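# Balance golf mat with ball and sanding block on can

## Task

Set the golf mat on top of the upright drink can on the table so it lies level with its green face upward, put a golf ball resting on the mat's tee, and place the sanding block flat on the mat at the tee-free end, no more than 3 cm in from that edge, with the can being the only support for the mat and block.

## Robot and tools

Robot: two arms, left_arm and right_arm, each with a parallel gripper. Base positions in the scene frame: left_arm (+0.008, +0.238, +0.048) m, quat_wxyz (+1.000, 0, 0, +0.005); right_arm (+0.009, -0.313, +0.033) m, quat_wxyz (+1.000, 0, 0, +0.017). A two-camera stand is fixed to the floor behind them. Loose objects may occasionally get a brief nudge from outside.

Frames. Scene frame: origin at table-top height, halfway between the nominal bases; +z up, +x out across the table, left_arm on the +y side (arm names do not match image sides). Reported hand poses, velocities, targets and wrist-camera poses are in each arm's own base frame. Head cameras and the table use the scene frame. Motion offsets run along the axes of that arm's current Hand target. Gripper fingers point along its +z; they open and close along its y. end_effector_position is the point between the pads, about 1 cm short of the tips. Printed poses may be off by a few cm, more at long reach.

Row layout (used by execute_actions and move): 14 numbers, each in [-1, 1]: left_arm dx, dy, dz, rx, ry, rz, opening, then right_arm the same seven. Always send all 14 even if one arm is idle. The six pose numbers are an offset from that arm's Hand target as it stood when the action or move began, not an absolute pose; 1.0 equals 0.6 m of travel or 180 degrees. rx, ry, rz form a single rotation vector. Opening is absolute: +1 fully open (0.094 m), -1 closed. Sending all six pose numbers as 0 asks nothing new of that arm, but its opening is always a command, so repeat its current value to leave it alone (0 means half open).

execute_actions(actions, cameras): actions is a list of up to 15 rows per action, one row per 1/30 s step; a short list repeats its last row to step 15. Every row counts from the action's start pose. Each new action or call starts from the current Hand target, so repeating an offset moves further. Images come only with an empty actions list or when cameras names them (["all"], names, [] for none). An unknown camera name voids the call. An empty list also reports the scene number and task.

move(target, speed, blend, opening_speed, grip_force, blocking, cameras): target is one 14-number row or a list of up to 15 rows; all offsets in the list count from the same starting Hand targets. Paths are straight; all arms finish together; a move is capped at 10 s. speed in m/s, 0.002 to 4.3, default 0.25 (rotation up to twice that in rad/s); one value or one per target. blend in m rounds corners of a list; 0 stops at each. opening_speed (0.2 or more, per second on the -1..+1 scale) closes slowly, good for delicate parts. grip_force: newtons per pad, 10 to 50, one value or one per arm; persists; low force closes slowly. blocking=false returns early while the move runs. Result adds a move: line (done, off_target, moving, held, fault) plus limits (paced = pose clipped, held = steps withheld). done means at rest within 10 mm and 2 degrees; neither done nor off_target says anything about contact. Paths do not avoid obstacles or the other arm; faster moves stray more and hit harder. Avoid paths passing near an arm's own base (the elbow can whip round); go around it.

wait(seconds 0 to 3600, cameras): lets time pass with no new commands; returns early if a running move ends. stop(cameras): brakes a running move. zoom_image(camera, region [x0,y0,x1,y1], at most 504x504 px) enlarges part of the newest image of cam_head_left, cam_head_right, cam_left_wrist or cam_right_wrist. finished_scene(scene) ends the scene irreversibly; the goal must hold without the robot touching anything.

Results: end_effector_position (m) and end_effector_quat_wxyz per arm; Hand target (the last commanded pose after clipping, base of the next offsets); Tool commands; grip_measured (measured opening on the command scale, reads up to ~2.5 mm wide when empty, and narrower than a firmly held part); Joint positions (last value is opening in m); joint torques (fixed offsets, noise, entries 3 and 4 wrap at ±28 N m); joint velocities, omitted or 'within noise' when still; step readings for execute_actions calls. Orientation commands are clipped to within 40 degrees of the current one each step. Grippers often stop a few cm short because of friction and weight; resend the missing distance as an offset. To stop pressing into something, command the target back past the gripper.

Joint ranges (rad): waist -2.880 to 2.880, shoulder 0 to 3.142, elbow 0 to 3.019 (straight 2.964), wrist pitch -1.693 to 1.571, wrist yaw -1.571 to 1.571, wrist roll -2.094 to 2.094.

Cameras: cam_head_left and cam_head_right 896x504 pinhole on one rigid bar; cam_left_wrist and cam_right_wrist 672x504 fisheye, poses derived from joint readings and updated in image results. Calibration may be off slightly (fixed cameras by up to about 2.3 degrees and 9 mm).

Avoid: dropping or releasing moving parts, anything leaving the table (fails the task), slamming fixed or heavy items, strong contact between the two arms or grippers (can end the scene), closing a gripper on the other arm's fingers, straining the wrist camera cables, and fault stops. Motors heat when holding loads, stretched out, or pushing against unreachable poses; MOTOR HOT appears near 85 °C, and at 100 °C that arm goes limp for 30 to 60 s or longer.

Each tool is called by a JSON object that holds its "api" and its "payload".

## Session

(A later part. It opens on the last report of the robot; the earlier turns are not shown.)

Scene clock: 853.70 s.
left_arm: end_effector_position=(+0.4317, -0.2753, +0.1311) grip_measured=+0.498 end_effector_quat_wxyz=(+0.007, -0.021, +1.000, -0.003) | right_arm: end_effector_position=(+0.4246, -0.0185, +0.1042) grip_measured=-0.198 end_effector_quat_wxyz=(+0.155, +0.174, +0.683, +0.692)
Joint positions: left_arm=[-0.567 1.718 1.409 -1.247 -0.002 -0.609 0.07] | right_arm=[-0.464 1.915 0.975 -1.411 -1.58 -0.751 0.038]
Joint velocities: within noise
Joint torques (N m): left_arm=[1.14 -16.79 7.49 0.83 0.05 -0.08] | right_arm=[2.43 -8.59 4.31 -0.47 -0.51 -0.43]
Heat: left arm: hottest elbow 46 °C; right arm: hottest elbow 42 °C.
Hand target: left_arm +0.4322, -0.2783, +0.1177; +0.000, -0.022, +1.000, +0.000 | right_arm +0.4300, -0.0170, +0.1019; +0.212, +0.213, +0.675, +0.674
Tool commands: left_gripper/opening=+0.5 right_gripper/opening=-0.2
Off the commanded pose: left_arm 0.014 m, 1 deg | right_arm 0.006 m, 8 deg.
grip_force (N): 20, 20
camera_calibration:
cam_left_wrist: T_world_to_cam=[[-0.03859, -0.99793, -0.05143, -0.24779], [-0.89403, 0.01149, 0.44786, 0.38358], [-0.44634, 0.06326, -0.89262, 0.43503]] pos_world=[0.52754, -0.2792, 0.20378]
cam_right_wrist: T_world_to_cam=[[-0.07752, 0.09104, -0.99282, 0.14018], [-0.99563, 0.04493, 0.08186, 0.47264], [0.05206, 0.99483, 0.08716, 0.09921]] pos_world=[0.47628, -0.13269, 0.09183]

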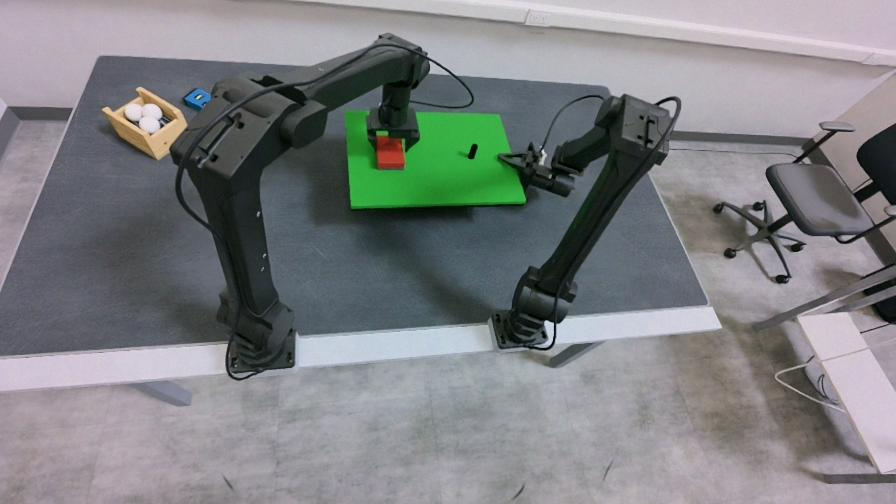

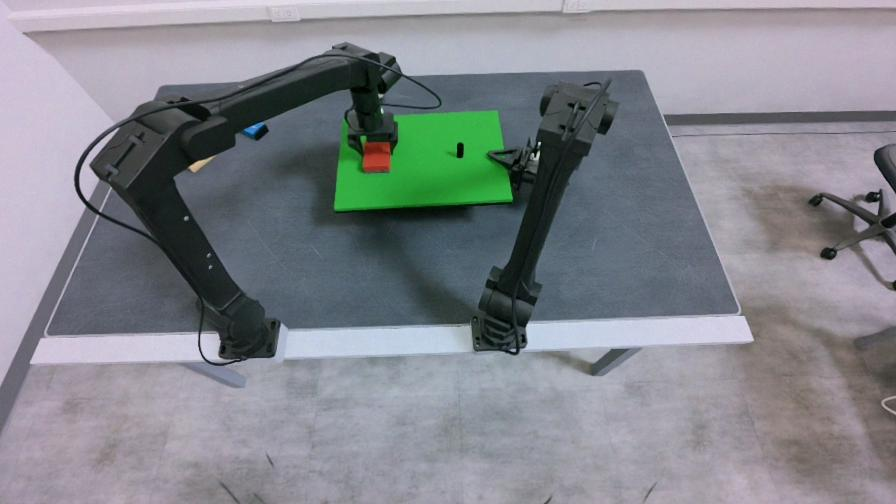

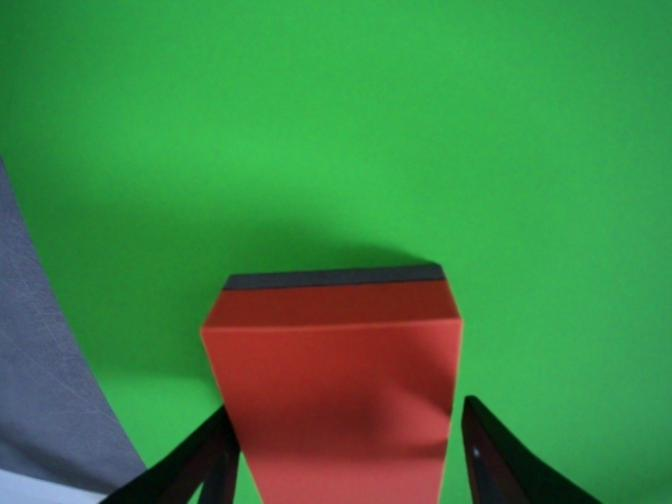

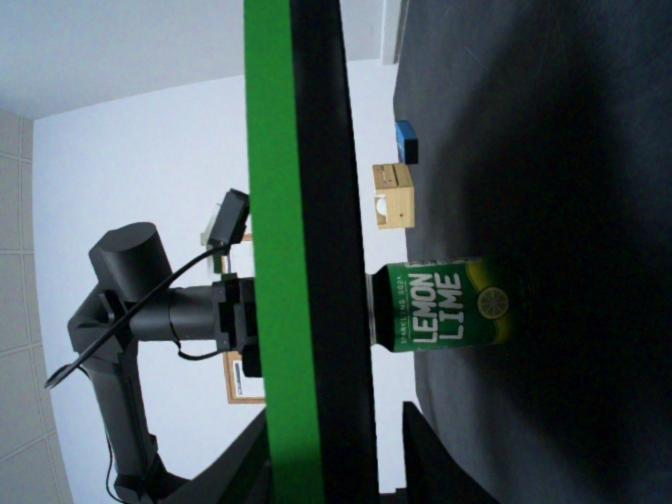

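{"api": "move", "payload": {"target": [[0,0,0,0,0,0,0.9,0,0,0,0,0,0,-0.2],[0,0,-0.09,0,0,0,0.9,0,0,0,0,0,0,-0.2]], "speed": 0.06, "opening_speed": 0.8, "cameras": ["cam_left_wrist","cam_right_wrist"]}}

{"api": "zoom_image", "payload": {"camera": "cam_right_wrist", "region": [220, 200, 500, 464]}}

Scene clock: 866.23 s.
left_arm: end_effector_position=(+0.4214, -0.2688, +0.1485) grip_measured=+0.898 end_effector_quat_wxyz=(-0.020, -0.021, +0.999, +0.014) | right_arm: end_effector_position=(+0.4246, -0.0185, +0.1042) grip_measured=-0.198 end_effector_quat_wxyz=(+0.155, +0.174, +0.683, +0.692)
Joint positions: left_arm=[-0.567 1.714 1.451 -1.356 -0.001 -0.609 0.089] | right_arm=[-0.464 1.915 0.975 -1.411 -1.58 -0.751 0.038]
Joint torques (N m): left_arm=[1.03 -19.66 11.34 -0.54 0.03 -0.09] | right_arm=[2.14 -9.23 4.41 -0.38 -0.55 -0.42]
Heat: left arm: hottest elbow 46 °C; right arm: hottest elbow 42 °C.
Hand target: left_arm +0.4323, -0.2784, +0.1717; +0.000, -0.022, +1.000, +0.000 | right_arm +0.4300, -0.0170, +0.1019; +0.212, +0.213, +0.675, +0.674
Off the commanded pose: left_arm 0.027 m, 3 deg | right_arm 0.006 m, 8 deg.
joint sent to its limit (right arm) — joint 5 (wrist yaw), lower limit. The joint targets are off in orientation, not in position.
grip_force (N): 20, 20
move: off_target (left_arm)
cam_left_wrist: T_world_to_cam=[[-0.04212, -0.99567, -0.08282, -0.23404], [-0.86872, -0.00445, 0.49528, 0.34447], [-0.49351, 0.09281, -0.86478, 0.46921]] pos_world=[0.52095, -0.27504, 0.21577]
cam_right_wrist: T_world_to_cam=[[-0.07752, 0.09104, -0.99282, 0.14018], [-0.99563, 0.04493, 0.08186, 0.47264], [0.05206, 0.99483, 0.08716, 0.09921]] pos_world=[0.47628, -0.13269, 0.09183]

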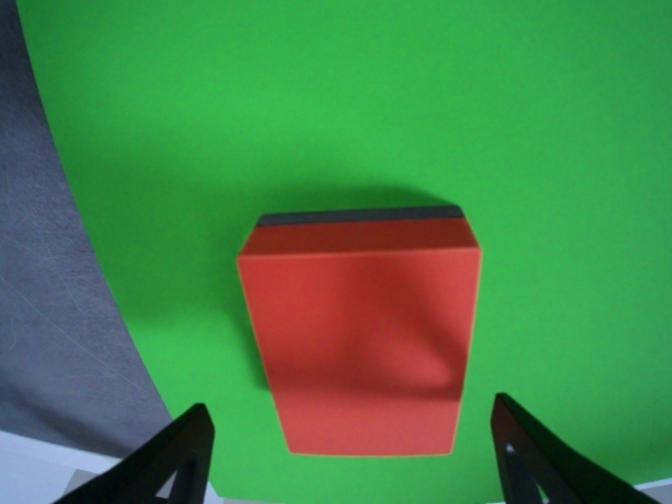

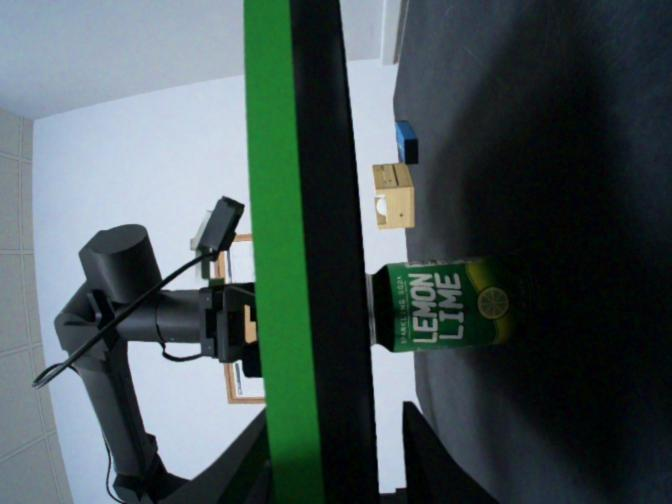

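Scaled by 1.800 from the camera's image (finer frame: 960x720).

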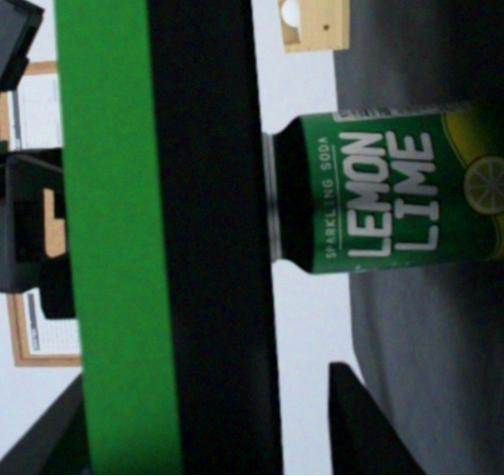

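{"api": "zoom_image", "payload": {"camera": "cam_right_wrist", "region": [240, 240, 400, 400]}}

Scaled by 3.150 from the camera's image (finer frame: 960x720).

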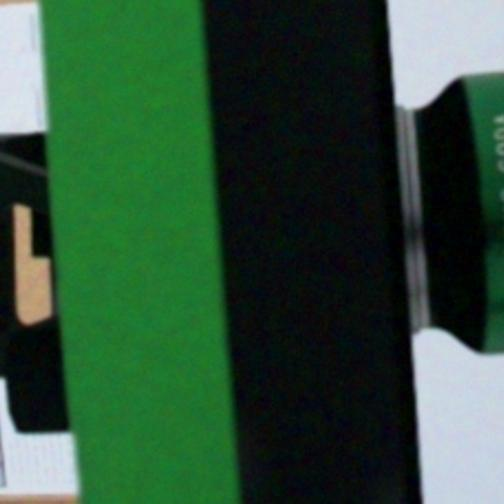

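{"api": "move", "payload": {"target": [0,0,0,0,0,0,0.9,0,0,0,0,0,0,-0.05], "opening_speed": 0.2, "cameras": ["cam_right_wrist"]}}

{"api": "zoom_image", "payload": {"camera": "cam_right_wrist", "region": [220, 200, 500, 464]}}

Scene clock: 872.47 s.
left_arm: end_effector_position=(+0.4213, -0.2687, +0.1485) grip_measured=+0.898 end_effector_quat_wxyz=(-0.020, -0.021, +0.999, +0.014) | right_arm: end_effector_position=(+0.4246, -0.0185, +0.1042) grip_measured=-0.053 end_effector_quat_wxyz=(+0.155, +0.174, +0.683, +0.692)
Joint positions: left_arm=[-0.567 1.714 1.451 -1.356 -0.001 -0.609 0.089] | right_arm=[-0.464 1.915 0.975 -1.411 -1.58 -0.751 0.044]
Joint torques (N m): left_arm=[0.91 -19.66 11.33 -0.43 0.05 -0.11] | right_arm=[2.43 -9.17 4.22 -0.34 -0.55 -0.36]
Heat: left arm: hottest elbow 47 °C; right arm: hottest elbow 42 °C.
Hand target: left_arm +0.4322, -0.2783, +0.1717; +0.000, -0.022, +1.000, +0.000 | right_arm +0.4300, -0.0170, +0.1019; +0.212, +0.213, +0.675, +0.674
Off the commanded pose: left_arm 0.027 m, 3 deg | right_arm 0.006 m, 8 deg.
joint sent to its limit (right arm) — joint 5 (wrist yaw), lower limit. The joint targets are off in orientation, not in position.
grip_force (N): 20, 20
move: done
cam_right_wrist: T_world_to_cam=[[-0.07752, 0.09104, -0.99282, 0.14018], [-0.99563, 0.04493, 0.08186, 0.47264], [0.05206, 0.99483, 0.08716, 0.09921]] pos_world=[0.47628, -0.13269, 0.09183]

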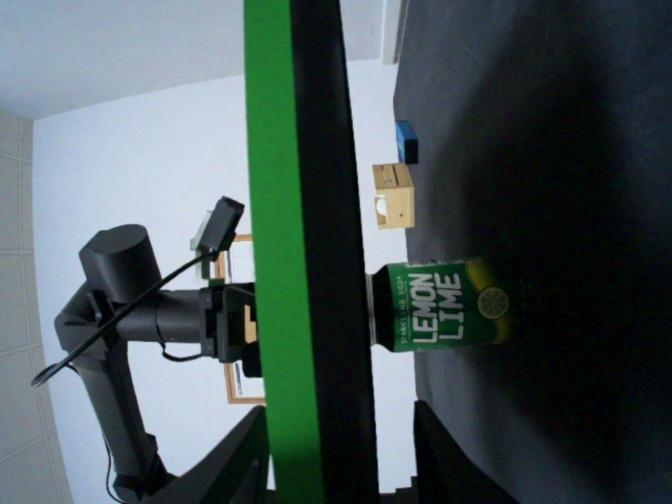

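Scaled by 1.800 from the camera's image (finer frame: 960x720).

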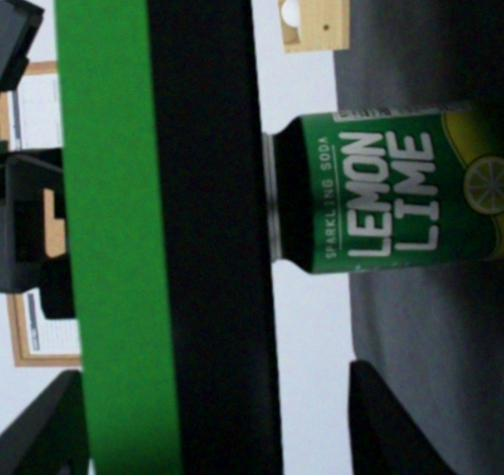

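{"api": "move", "payload": {"target": [0,0,0.105,0,0,0,0.9,0,0,0,0,0,0,0.1], "speed": 0.06, "cameras": ["cam_left_wrist","cam_right_wrist"]}}

Scene clock: 880.50 s.
left_arm: end_effector_position=(+0.4335, -0.2765, +0.1241) grip_measured=+0.898 end_effector_quat_wxyz=(+0.009, -0.021, +1.000, -0.005) | right_arm: end_effector_position=(+0.4246, -0.0185, +0.1042) grip_measured=+0.098 end_effector_quat_wxyz=(+0.155, +0.174, +0.683, +0.692)
Joint positions: left_arm=[-0.567 1.726 1.4 -1.225 -0.001 -0.609 0.089] | right_arm=[-0.464 1.915 0.975 -1.411 -1.58 -0.751 0.052]
Joint torques (N m): left_arm=[1.03 -16.79 7.17 0.76 0.01 -0.11] | right_arm=[2.67 -8.94 4.19 -0.43 -0.6 -0.37]
Heat: left arm: hottest elbow 48 °C; right arm: hottest elbow 42 °C.
Hand target: left_arm +0.4322, -0.2783, +0.1086; +0.000, -0.022, +1.000, +0.000 | right_arm +0.4300, -0.0170, +0.1019; +0.212, +0.213, +0.675, +0.674
Off the commanded pose: left_arm 0.016 m, 1 deg | right_arm 0.006 m, 8 deg.
joint sent to its limit (right arm) — joint 5 (wrist yaw), lower limit. The joint targets are off in orientation, not in position.
grip_force (N): 20, 20
move: off_target (left_arm)
cam_left_wrist: T_world_to_cam=[[-0.03837, -0.99808, -0.04859, -0.24979], [-0.89581, 0.01281, 0.44424, 0.38992], [-0.44277, 0.06057, -0.89459, 0.42762]] pos_world=[0.52905, -0.28021, 0.19718]
cam_right_wrist: T_world_to_cam=[[-0.07752, 0.09104, -0.99282, 0.14018], [-0.99563, 0.04493, 0.08186, 0.47264], [0.05206, 0.99483, 0.08716, 0.09921]] pos_world=[0.47628, -0.13269, 0.09183]

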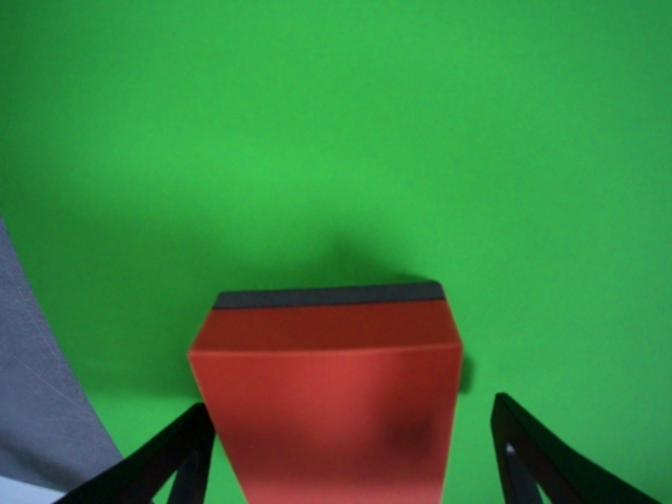

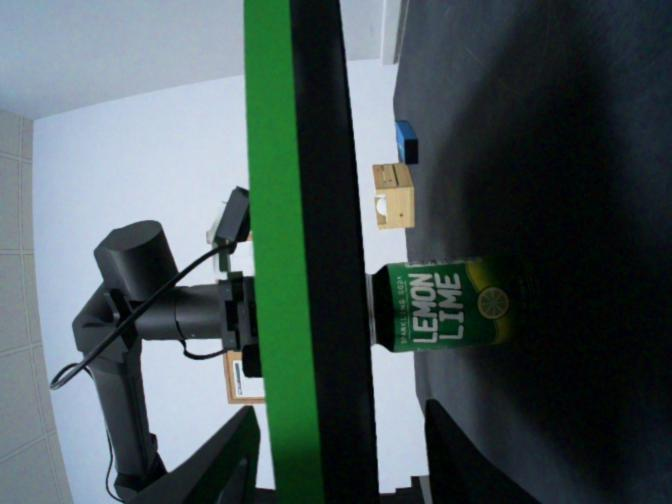

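{"api": "move", "payload": {"target": [0,0.016,0,0,0,0,0.9,0,0,0,0,0,0,0.1], "speed": 0.05, "cameras": ["cam_left_wrist"]}}

Scene clock: 882.20 s.
left_arm: end_effector_position=(+0.4299, -0.2721, +0.1178) grip_measured=+0.898 end_effector_quat_wxyz=(+0.003, -0.022, +1.000, -0.001) | right_arm: end_effector_position=(+0.4246, -0.0185, +0.1042) grip_measured=+0.098 end_effector_quat_wxyz=(+0.155, +0.174, +0.683, +0.692)
Joint positions: left_arm=[-0.564 1.726 1.383 -1.222 -0.001 -0.608 0.089] | right_arm=[-0.464 1.915 0.975 -1.411 -1.58 -0.751 0.052]
Joint torques (N m): left_arm=[2.32 -17.85 6.94 0.85 0.03 0.05] | right_arm=[2.02 -8.88 4.29 -0.49 -0.52 -0.41]
Heat: left arm: hottest elbow 48 °C; right arm: hottest elbow 42 °C.
Hand target: left_arm +0.4318, -0.2687, +0.1086; +0.000, -0.022, +1.000, +0.000 | right_arm +0.4300, -0.0170, +0.1019; +0.212, +0.213, +0.675, +0.674
Off the commanded pose: left_arm 0.010 m, 0 deg | right_arm 0.006 m, 8 deg.
joint sent to its limit (right arm) — joint 5 (wrist yaw), lower limit. The joint targets are off in orientation, not in position.
grip_force (N): 20, 20
move: done
cam_left_wrist: T_world_to_cam=[[-0.03623, -0.99781, -0.0553, -0.24583], [-0.89076, 0.00716, 0.45442, 0.38448], [-0.45303, 0.06572, -0.88907, 0.42527]] pos_world=[0.52623, -0.27599, 0.18978]

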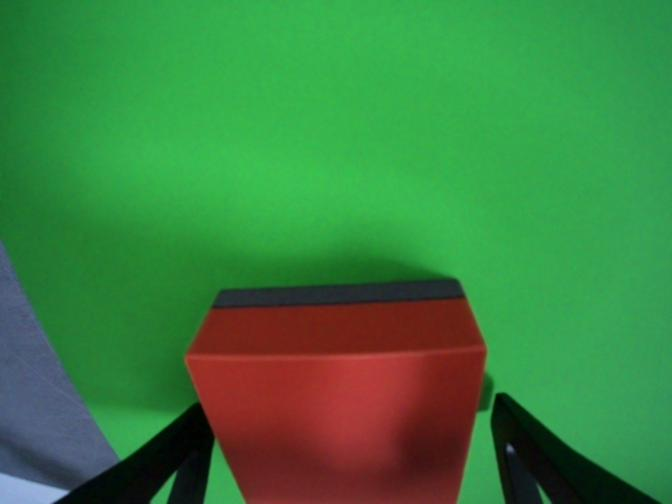

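{"api": "move", "payload": {"target": [[0,0,0,0,0,0,0.15,0,0,0,0,0,0,-0.2],[0,0,-0.094,0,0,0,0.15,0,0,0,0,0,0,-0.2],[0,0.0903,-0.094,0,0,0,0.15,0,0,0,0,0,0,-0.2],[0,0.0903,-0.034,0,0,0,0.15,0,0,0,0,0,0,-0.2]], "speed": [0.05,0.05,0.08,0.04], "cameras": ["cam_left_wrist","cam_right_wrist"]}}

Scene clock: 890.83 s.
left_arm: end_effector_position=(+0.4274, -0.2160, +0.1334) grip_measured=+0.330 end_effector_quat_wxyz=(-0.001, -0.024, +1.000, +0.001) | right_arm: end_effector_position=(+0.4245, -0.0185, +0.1042) grip_measured=-0.198 end_effector_quat_wxyz=(+0.155, +0.174, +0.683, +0.692)
Joint positions: left_arm=[-0.467 1.645 1.32 -1.249 0 -0.515 0.062] | right_arm=[-0.464 1.915 0.975 -1.411 -1.579 -0.752 0.038]
Joint torques (N m): left_arm=[1.79 -16.79 7.25 0.69 -0.05 0.03] | right_arm=[1.96 -8.47 4.25 -0.55 -0.58 -0.41]
Heat: left arm: hottest elbow 47 °C; right arm: hottest elbow 42 °C.
Hand target: left_arm +0.4294, -0.2146, +0.1290; +0.000, -0.022, +1.000, +0.000 | right_arm +0.4300, -0.0169, +0.1020; +0.212, +0.212, +0.675, +0.674
Off the commanded pose: left_arm 0.005 m, 0 deg | right_arm 0.006 m, 8 deg.
joint sent to its limit (right arm) — joint 5 (wrist yaw), lower limit. The joint targets are off in orientation, not in position.
grip_force (N): 20, 20
move: done
cam_left_wrist: T_world_to_cam=[[-0.03328, -0.99775, -0.05819, -0.19004], [-0.88698, 0.00266, 0.4618, 0.37126], [-0.4606, 0.06698, -0.88508, 0.43735]] pos_world=[0.52442, -0.21989, 0.20458]
cam_right_wrist: T_world_to_cam=[[-0.07726, 0.09062, -0.99289, 0.13999], [-0.99567, 0.04469, 0.08155, 0.47265], [0.05176, 0.99488, 0.08677, 0.09929]] pos_world=[0.47628, -0.13259, 0.09184]

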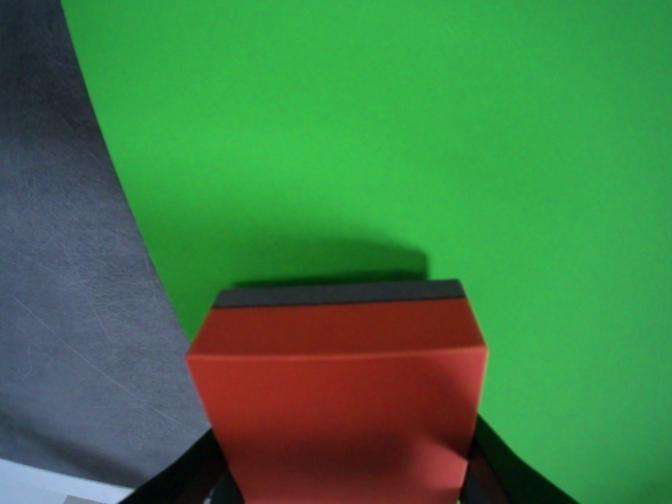

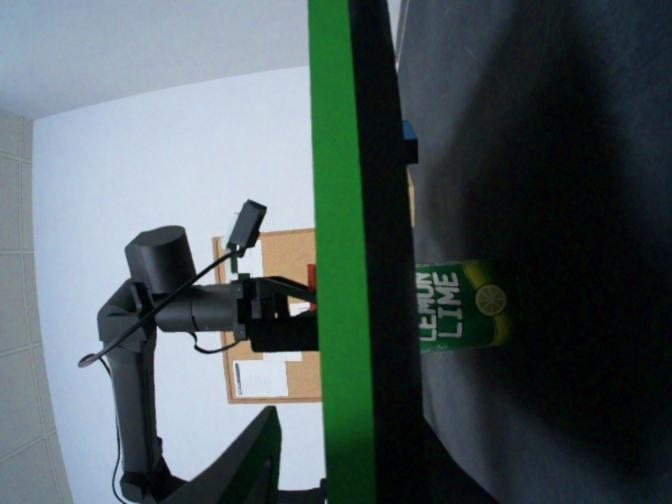

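{"api": "move", "payload": {"target": [0,0,0.0217,0,0,0,0.15,0,0,0,0,0,0,-0.2], "speed": 0.03, "cameras": ["cam_left_wrist","cam_right_wrist"]}}

{"api": "zoom_image", "payload": {"camera": "cam_right_wrist", "region": [220, 200, 500, 464]}}

Scene clock: 892.63 s.
left_arm: end_effector_position=(+0.4270, -0.2158, +0.1257) grip_measured=+0.330 end_effector_quat_wxyz=(+0.003, -0.023, +1.000, -0.002) | right_arm: end_effector_position=(+0.4245, -0.0185, +0.1042) grip_measured=-0.198 end_effector_quat_wxyz=(+0.155, +0.174, +0.683, +0.692)
Joint positions: left_arm=[-0.467 1.645 1.299 -1.219 0 -0.514 0.062] | right_arm=[-0.464 1.915 0.975 -1.411 -1.579 -0.752 0.038]
Joint torques (N m): left_arm=[1.73 -15.74 7.23 0.87 -0.02 0.04] | right_arm=[1.55 -8.76 4.45 -0.66 -0.58 -0.4]
Heat: left arm: hottest elbow 47 °C; right arm: hottest elbow 42 °C.
Hand target: left_arm +0.4293, -0.2145, +0.1159; +0.000, -0.022, +1.000, +0.000 | right_arm +0.4300, -0.0169, +0.1020; +0.212, +0.212, +0.675, +0.674
Off the commanded pose: left_arm 0.010 m, 0 deg | right_arm 0.006 m, 8 deg.
joint sent to its limit (right arm) — joint 5 (wrist yaw), lower limit. The joint targets are off in orientation, not in position.
grip_force (N): 20, 20
move: done
cam_left_wrist: T_world_to_cam=[[-0.03367, -0.99794, -0.05455, -0.19054], [-0.89056, 0.00518, 0.45483, 0.37728], [-0.45361, 0.0639, -0.88891, 0.42713]] pos_world=[0.52333, -0.2194, 0.19768]
cam_right_wrist: T_world_to_cam=[[-0.07726, 0.09062, -0.99289, 0.13999], [-0.99567, 0.04469, 0.08155, 0.47265], [0.05176, 0.99488, 0.08677, 0.09929]] pos_world=[0.47628, -0.13259, 0.09184]

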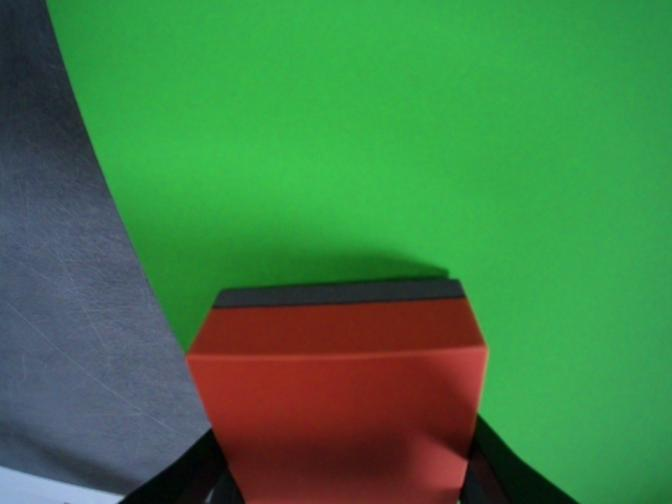

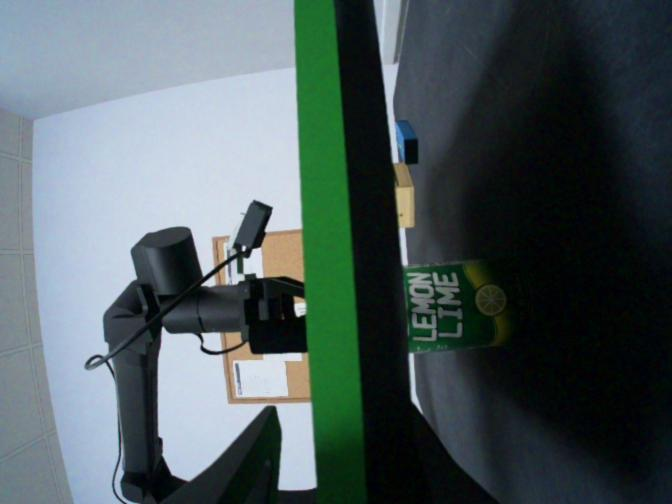

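Scaled by 1.800 from the camera's image (finer frame: 960x720).

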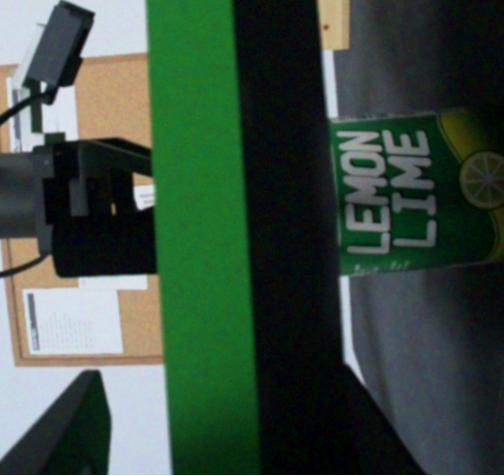

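{"api": "move", "payload": {"target": [0,0,0.00833,0,0,0,0.15,0,0,0,0,0,0,-0.2], "speed": 0.02, "cameras": ["cam_right_wrist"]}}

{"api": "zoom_image", "payload": {"camera": "cam_right_wrist", "region": [220, 200, 500, 464]}}

Scene clock: 894.10 s.
left_arm: end_effector_position=(+0.4268, -0.2157, +0.1215) grip_measured=+0.330 end_effector_quat_wxyz=(+0.003, -0.023, +1.000, -0.002) | right_arm: end_effector_position=(+0.4245, -0.0185, +0.1042) grip_measured=-0.198 end_effector_quat_wxyz=(+0.155, +0.174, +0.683, +0.692)
Joint positions: left_arm=[-0.467 1.647 1.29 -1.206 0 -0.513 0.062] | right_arm=[-0.464 1.915 0.975 -1.411 -1.579 -0.752 0.038]
Joint torques (N m): left_arm=[1.55 -15.56 7.24 0.81 -0.03 0.03] | right_arm=[1.79 -9.99 4.23 -0.5 -0.59 -0.37]
Heat: left arm: hottest elbow 47 °C; right arm: hottest elbow 42 °C.
Hand target: left_arm +0.4293, -0.2146, +0.1109; +0.000, -0.022, +1.000, +0.000 | right_arm +0.4300, -0.0169, +0.1020; +0.212, +0.212, +0.675, +0.674
Off the commanded pose: left_arm 0.011 m, 1 deg | right_arm 0.006 m, 8 deg.
joint sent to its limit (right arm) — joint 5 (wrist yaw), lower limit. The joint targets are off in orientation, not in position.
grip_force (N): 20, 20
move: off_target (left_arm)
cam_right_wrist: T_world_to_cam=[[-0.07726, 0.09062, -0.99289, 0.13999], [-0.99567, 0.04469, 0.08155, 0.47265], [0.05176, 0.99488, 0.08677, 0.09929]] pos_world=[0.47628, -0.13259, 0.09184]

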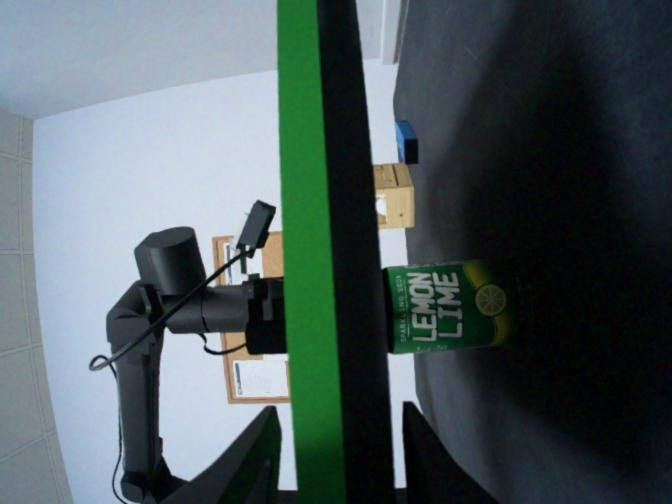

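Scaled by 1.800 from the camera's image (finer frame: 960x720).

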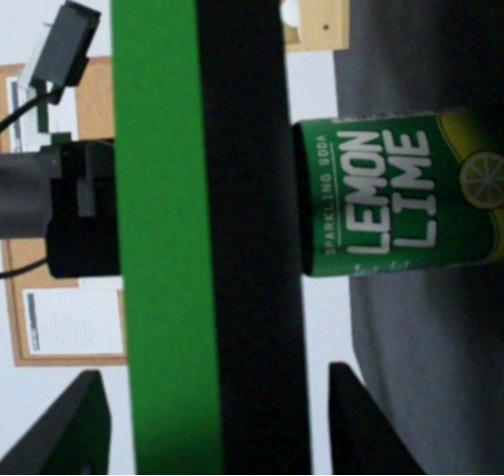

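{"api": "move", "payload": {"target": [0,0,0.00583,0,0,0,0.15,0,0,0,0,0,0,-0.2], "speed": 0.02, "cameras": ["cam_right_wrist"]}}

{"api": "zoom_image", "payload": {"camera": "cam_right_wrist", "region": [220, 200, 500, 464]}}

Scene clock: 895.83 s.
left_arm: end_effector_position=(+0.4270, -0.2158, +0.1185) grip_measured=+0.330 end_effector_quat_wxyz=(+0.004, -0.023, +1.000, -0.002) | right_arm: end_effector_position=(+0.4245, -0.0185, +0.1042) grip_measured=-0.198 end_effector_quat_wxyz=(+0.155, +0.174, +0.683, +0.692)
Joint positions: left_arm=[-0.467 1.65 1.285 -1.198 0 -0.513 0.062] | right_arm=[-0.464 1.915 0.975 -1.411 -1.579 -0.752 0.038]
Joint torques (N m): left_arm=[1.49 -15.91 7.16 0.85 -0.04 0.02] | right_arm=[1.44 -8.59 4.14 -0.44 -0.56 -0.38]
Heat: left arm: hottest elbow 47 °C; right arm: hottest elbow 42 °C.
Hand target: left_arm +0.4293, -0.2146, +0.1075; +0.000, -0.022, +1.000, +0.000 | right_arm +0.4300, -0.0169, +0.1020; +0.212, +0.212, +0.675, +0.674
Off the commanded pose: left_arm 0.011 m, 1 deg | right_arm 0.006 m, 8 deg.
joint sent to its limit (right arm) — joint 5 (wrist yaw), lower limit. The joint targets are off in orientation, not in position.
grip_force (N): 20, 20
move: off_target (left_arm)
cam_right_wrist: T_world_to_cam=[[-0.07726, 0.09062, -0.99289, 0.13999], [-0.99567, 0.04469, 0.08155, 0.47265], [0.05176, 0.99488, 0.08677, 0.09929]] pos_world=[0.47628, -0.13259, 0.09184]

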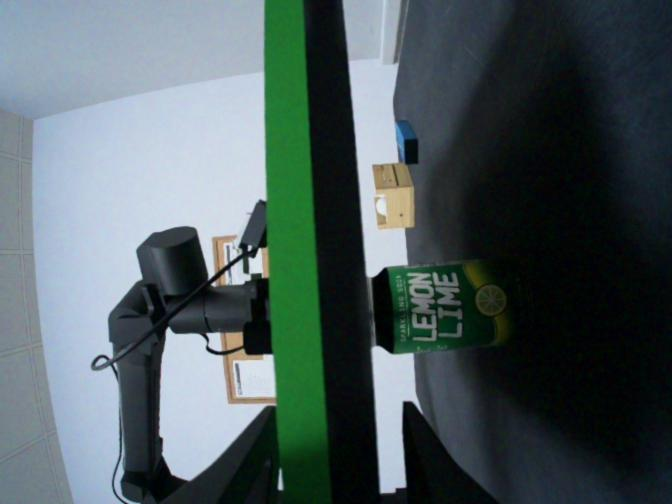

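Scaled by 1.800 from the camera's image (finer frame: 960x720).

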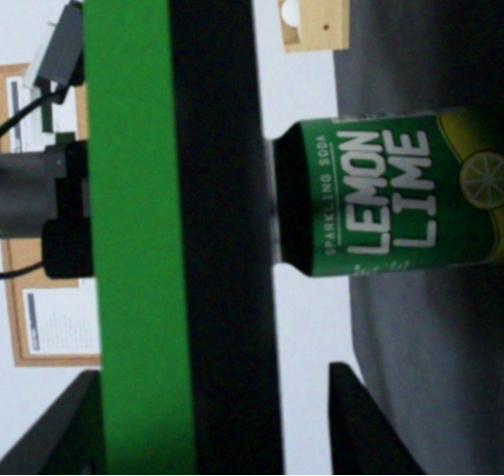

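{"api": "move", "payload": {"target": [0,0,0,0,0,0,0.9,0,0,0,0,0,0,-0.2], "opening_speed": 0.3, "cameras": ["cam_left_wrist","cam_right_wrist"]}}

{"api": "zoom_image", "payload": {"camera": "cam_right_wrist", "region": [220, 200, 500, 464]}}

Scene clock: 899.67 s.
left_arm: end_effector_position=(+0.4277, -0.2162, +0.1185) grip_measured=+0.897 end_effector_quat_wxyz=(+0.005, -0.023, +1.000, -0.003) | right_arm: end_effector_position=(+0.4245, -0.0185, +0.1042) grip_measured=-0.198 end_effector_quat_wxyz=(+0.155, +0.174, +0.683, +0.692)
Joint positions: left_arm=[-0.467 1.65 1.285 -1.195 0 -0.513 0.089] | right_arm=[-0.464 1.915 0.975 -1.411 -1.579 -0.752 0.038]
Joint torques (N m): left_arm=[1.67 -15.68 7.23 0.79 -0.01 0.03] | right_arm=[2.08 -8.82 4.44 -0.35 -0.54 -0.36]
Heat: left arm: hottest elbow 47 °C; right arm: hottest elbow 42 °C.
Hand target: left_arm +0.4294, -0.2146, +0.1075; +0.000, -0.022, +1.000, +0.000 | right_arm +0.4300, -0.0169, +0.1020; +0.212, +0.212, +0.675, +0.674
Off the commanded pose: left_arm 0.011 m, 1 deg | right_arm 0.006 m, 8 deg.
joint sent to its limit (right arm) — joint 5 (wrist yaw), lower limit. The joint targets are off in orientation, not in position.
grip_force (N): 20, 20
move: done
cam_left_wrist: T_world_to_cam=[[-0.03413, -0.99804, -0.05235, -0.1914], [-0.8927, 0.00689, 0.45059, 0.38305], [-0.44935, 0.06212, -0.89119, 0.4191]] pos_world=[0.52374, -0.2197, 0.19088]
cam_right_wrist: T_world_to_cam=[[-0.07726, 0.09062, -0.99289, 0.13999], [-0.99567, 0.04469, 0.08155, 0.47265], [0.05176, 0.99488, 0.08677, 0.09929]] pos_world=[0.47628, -0.13259, 0.09184]

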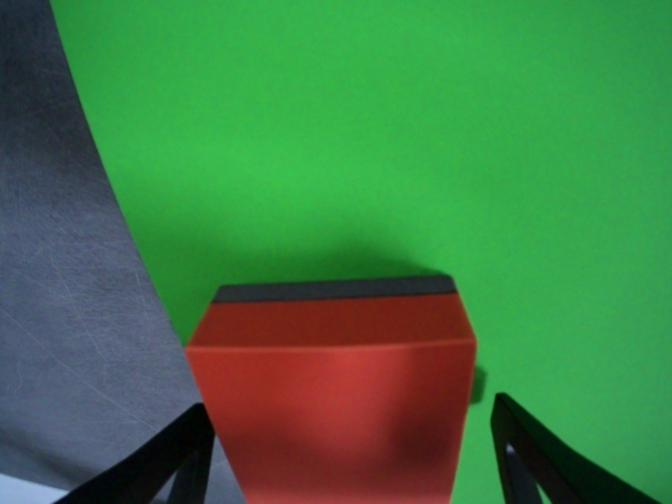

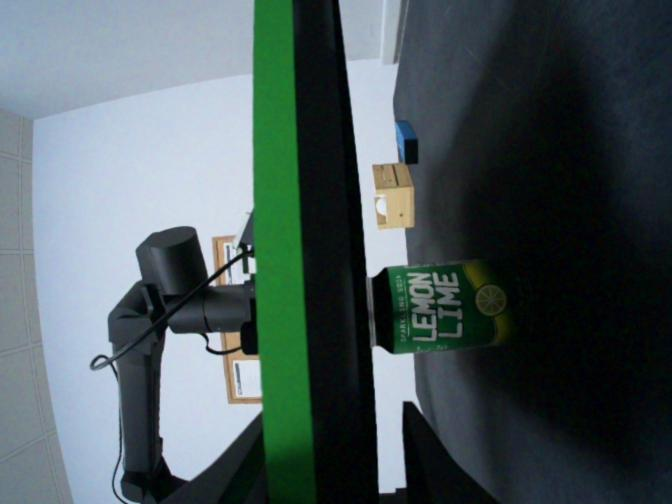

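Scaled by 1.800 from the camera's image (finer frame: 960x720).

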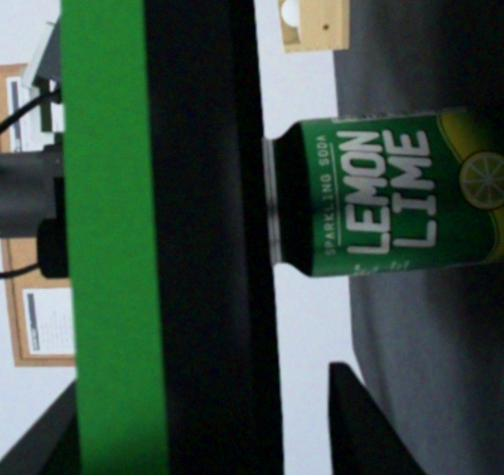

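{"api": "move", "payload": {"target": [[0,0,-0.2375,0,0,0,0.9,0,0,0,0,0,0,-0.2],[0.021,0.2589,-0.2375,0.4979,-0.0545,-0.0545,0.9,0,0,0,0,0,0,-0.2],[0.0231,0.209,0.0258,0.4979,-0.0545,-0.0545,0.3,0,0,0,0,0,0,-0.2]], "speed": [0.08,0.2,0.15], "blend": [0.01,0.02,0], "cameras": ["cam_left_wrist","cam_head_left","cam_head_right"]}}

Scene clock: 921.40 s.
left_arm: end_effector_position=(+0.4101, -0.0860, +0.0986) grip_measured=+0.302 end_effector_quat_wxyz=(+0.079, -0.079, +0.701, -0.704) | right_arm: end_effector_position=(+0.4245, -0.0185, +0.1042) grip_measured=-0.198 end_effector_quat_wxyz=(+0.155, +0.174, +0.683, +0.692)
Joint positions: left_arm=[0.223 1.801 0.842 -0.784 1.574 0.172 0.061] | right_arm=[-0.464 1.915 0.975 -1.411 -1.579 -0.752 0.038]
Joint torques (N m): left_arm=[0.56 -13.63 4.72 0.27 1 0.18] | right_arm=[2.37 -8.53 4.37 -0.42 -0.58 -0.36]
Heat: left arm: hottest elbow 45 °C; right arm: hottest elbow 41 °C.
Hand target: left_arm +0.4099, -0.0899, +0.0920; +0.092, -0.093, +0.701, -0.701 | right_arm +0.4300, -0.0169, +0.1020; +0.212, +0.212, +0.675, +0.674
Off the commanded pose: left_arm 0.008 m, 2 deg | right_arm 0.006 m, 8 deg.
joint sent to its limit (left arm) — joint 5 (wrist yaw), upper limit. The joint targets are off in orientation, not in position.
joint sent to its limit (right arm) — joint 5 (wrist yaw), lower limit. The joint targets are off in orientation, not in position.
grip_force (N): 20, 20
move: done
cam_left_wrist: T_world_to_cam=[[-0.06558, -0.07006, 0.99538, -0.07373], [-0.96662, 0.25205, -0.04594, 0.47584], [-0.24766, -0.96518, -0.08425, 0.13474]] pos_world=[0.48849, 0.00495, 0.1066]
Images, in order (width x height): cam_head_left 896x504, cam_head_right 896x504, cam_left_wrist 672x504.

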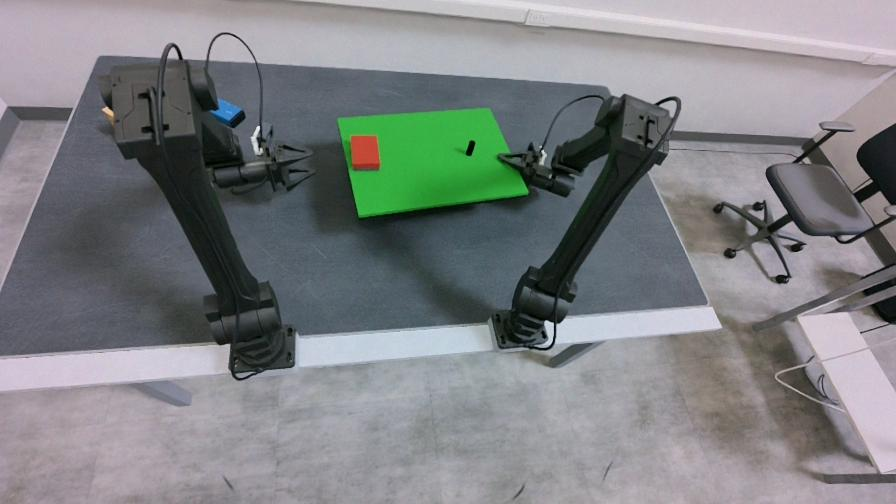

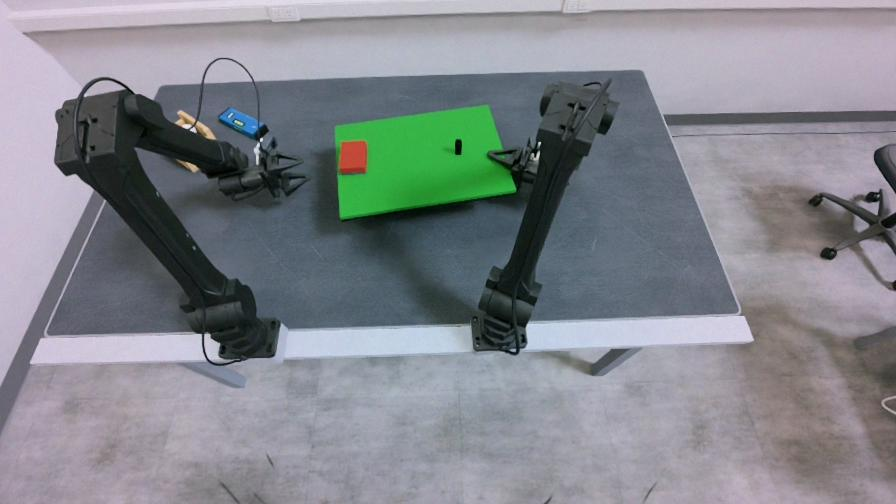

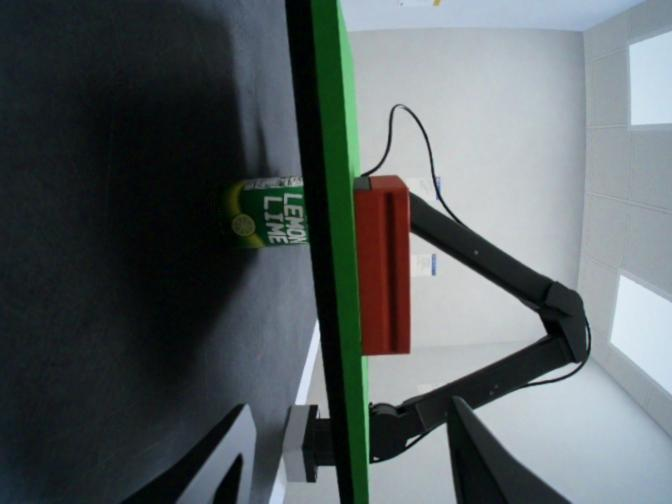

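{"api": "move", "payload": {"target": [[0,0.0208,0,0,0,0,0.3,0,0,0,0,0,0,-0.2],[0.0107,0.0208,0.092,0,0,0,0.3,0,0,0,0,0,0,-0.2]], "speed": 0.08, "blend": [0.005,0], "cameras": ["cam_left_wrist","cam_right_wrist"]}}

Scene clock: 940.33 s.
left_arm: end_effector_position=(+0.4074, -0.1428, +0.0822) grip_measured=+0.302 end_effector_quat_wxyz=(+0.026, -0.030, +0.705, -0.708) | right_arm: end_effector_position=(+0.4245, -0.0185, +0.1042) grip_measured=-0.198 end_effector_quat_wxyz=(+0.155, +0.174, +0.683, +0.692)
Joint positions: left_arm=[0.079 1.868 0.883 -0.775 1.574 0.183 0.061] | right_arm=[-0.464 1.915 0.975 -1.411 -1.579 -0.752 0.038]
Joint torques (N m): left_arm=[1.08 -13.86 6.68 -0.01 0.97 0.05] | right_arm=[2.02 -8.35 4.4 -0.57 -0.56 -0.37]
Heat: left arm: hottest elbow 44 °C; right arm: hottest elbow 41 °C.
Hand target: left_arm +0.4180, -0.1449, +0.0795; +0.092, -0.093, +0.701, -0.701 | right_arm +0.4300, -0.0169, +0.1020; +0.212, +0.212, +0.675, +0.674
Off the commanded pose: left_arm 0.011 m, 10 deg | right_arm 0.006 m, 8 deg.
joint sent to its limit (left arm) — joint 5 (wrist yaw), upper limit. The joint targets are off in orientation, not in position.
joint sent to its limit (right arm) — joint 5 (wrist yaw), lower limit. The joint targets are off in orientation, not in position.
grip_force (N): 20, 20
move: off_target (left_arm)
cam_left_wrist: T_world_to_cam=[[-0.06924, -0.05946, 0.99583, -0.05856], [-0.9208, 0.38789, -0.04086, 0.487], [-0.38384, -0.91979, -0.08161, 0.13958]] pos_world=[0.49795, -0.064, 0.0896]
cam_right_wrist: T_world_to_cam=[[-0.07726, 0.09062, -0.99289, 0.13999], [-0.99567, 0.04469, 0.08155, 0.47265], [0.05176, 0.99488, 0.08677, 0.09929]] pos_world=[0.47628, -0.13259, 0.09184]

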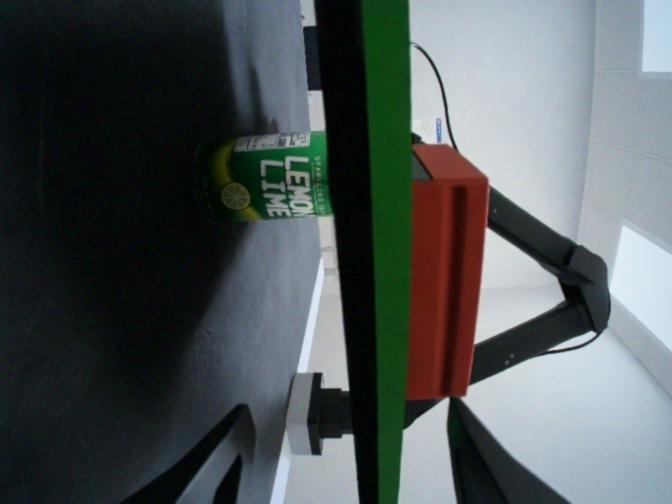

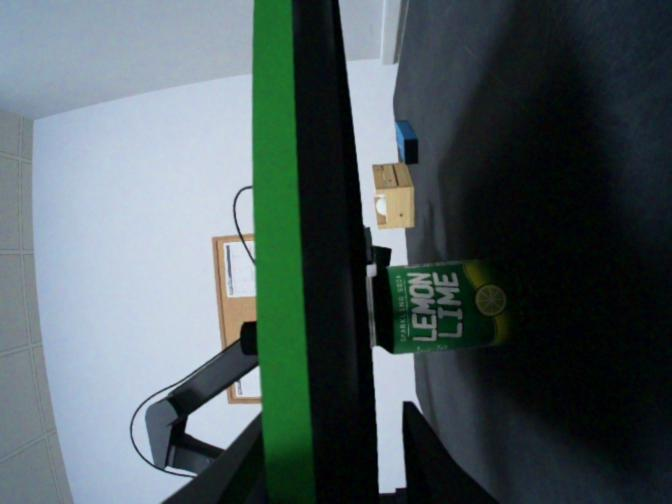

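{"api": "move", "payload": {"target": [-0.0036,-0.0233,0.051,0,0,0,0.3,0,0,0,0,0,0,-0.2], "speed": 0.05, "cameras": ["cam_left_wrist","cam_head_left"]}}

{"api": "zoom_image", "payload": {"camera": "cam_head_left", "region": [300, 90, 440, 230]}}

Scene clock: 945.57 s.
left_arm: end_effector_position=(+0.4180, -0.1696, +0.0936) grip_measured=+0.302 end_effector_quat_wxyz=(+0.003, -0.005, +0.706, -0.708) | right_arm: end_effector_position=(+0.4245, -0.0185, +0.1042) grip_measured=-0.198 end_effector_quat_wxyz=(+0.155, +0.174, +0.683, +0.692)
Joint positions: left_arm=[0.012 1.868 0.938 -0.775 1.574 0.132 0.061] | right_arm=[-0.464 1.915 0.975 -1.411 -1.579 -0.752 0.038]
Joint torques (N m): left_arm=[0.97 -15.15 7.23 -0.21 1.01 0.03] | right_arm=[2.32 -9.35 4.38 -0.31 -0.56 -0.37]
Heat: left arm: hottest elbow 44 °C; right arm: hottest elbow 41 °C.
Hand target: left_arm +0.4281, -0.1738, +0.0935; +0.092, -0.093, +0.701, -0.701 | right_arm +0.4300, -0.0169, +0.1020; +0.212, +0.212, +0.675, +0.674
Off the commanded pose: left_arm 0.011 m, 14 deg | right_arm 0.006 m, 8 deg.
joint sent to its limit (left arm) — joint 5 (wrist yaw), upper limit. The joint targets are off in orientation, not in position.
joint sent to its limit (right arm) — joint 5 (wrist yaw), lower limit. The joint targets are off in orientation, not in position.
grip_force (N): 20, 20
move: off_target (left_arm)
cam_left_wrist: T_world_to_cam=[[-0.07688, -0.0547, 0.99554, -0.06677], [-0.89244, 0.44899, -0.04425, 0.50643], [-0.44456, -0.89186, -0.08333, 0.15027]] pos_world=[0.51363, -0.09702, 0.1014]
Images, in order (width x height): cam_head_left 896x504, cam_left_wrist 672x504.

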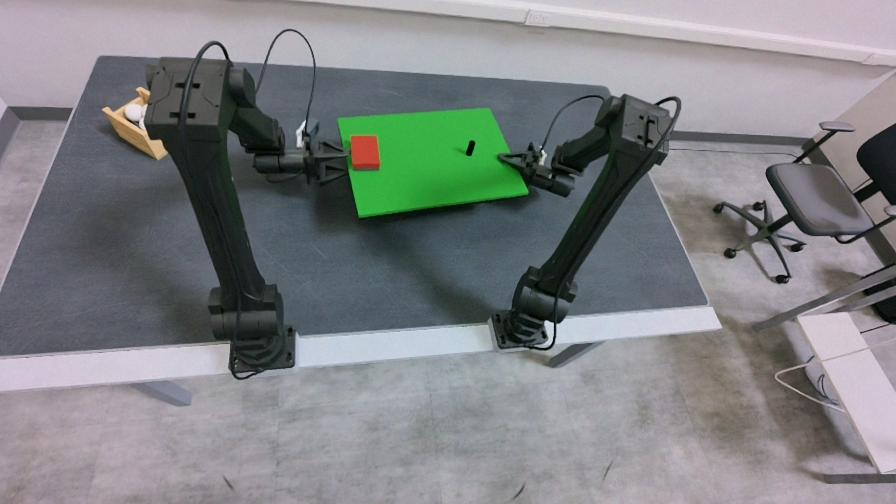

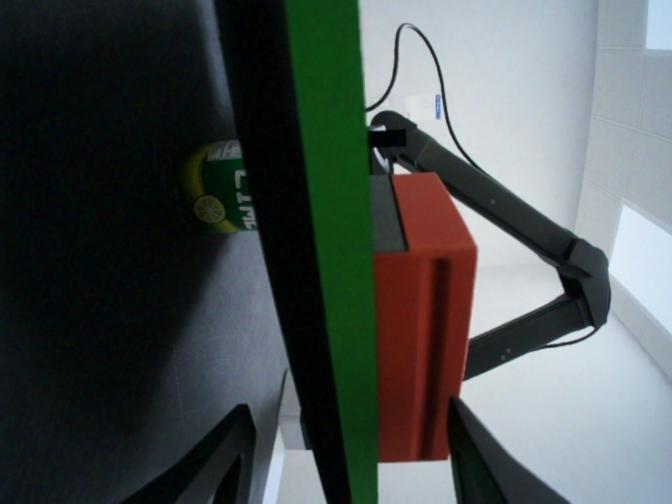

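Scaled by 3.600.

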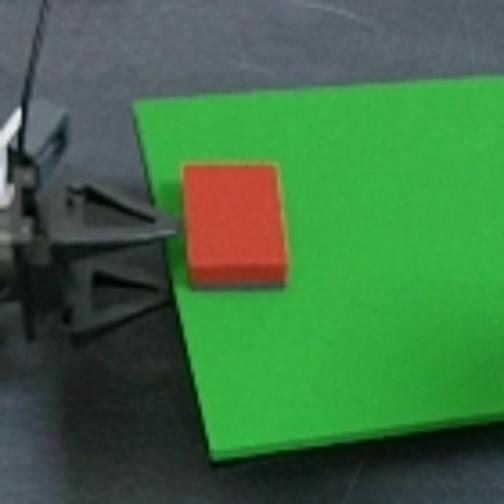

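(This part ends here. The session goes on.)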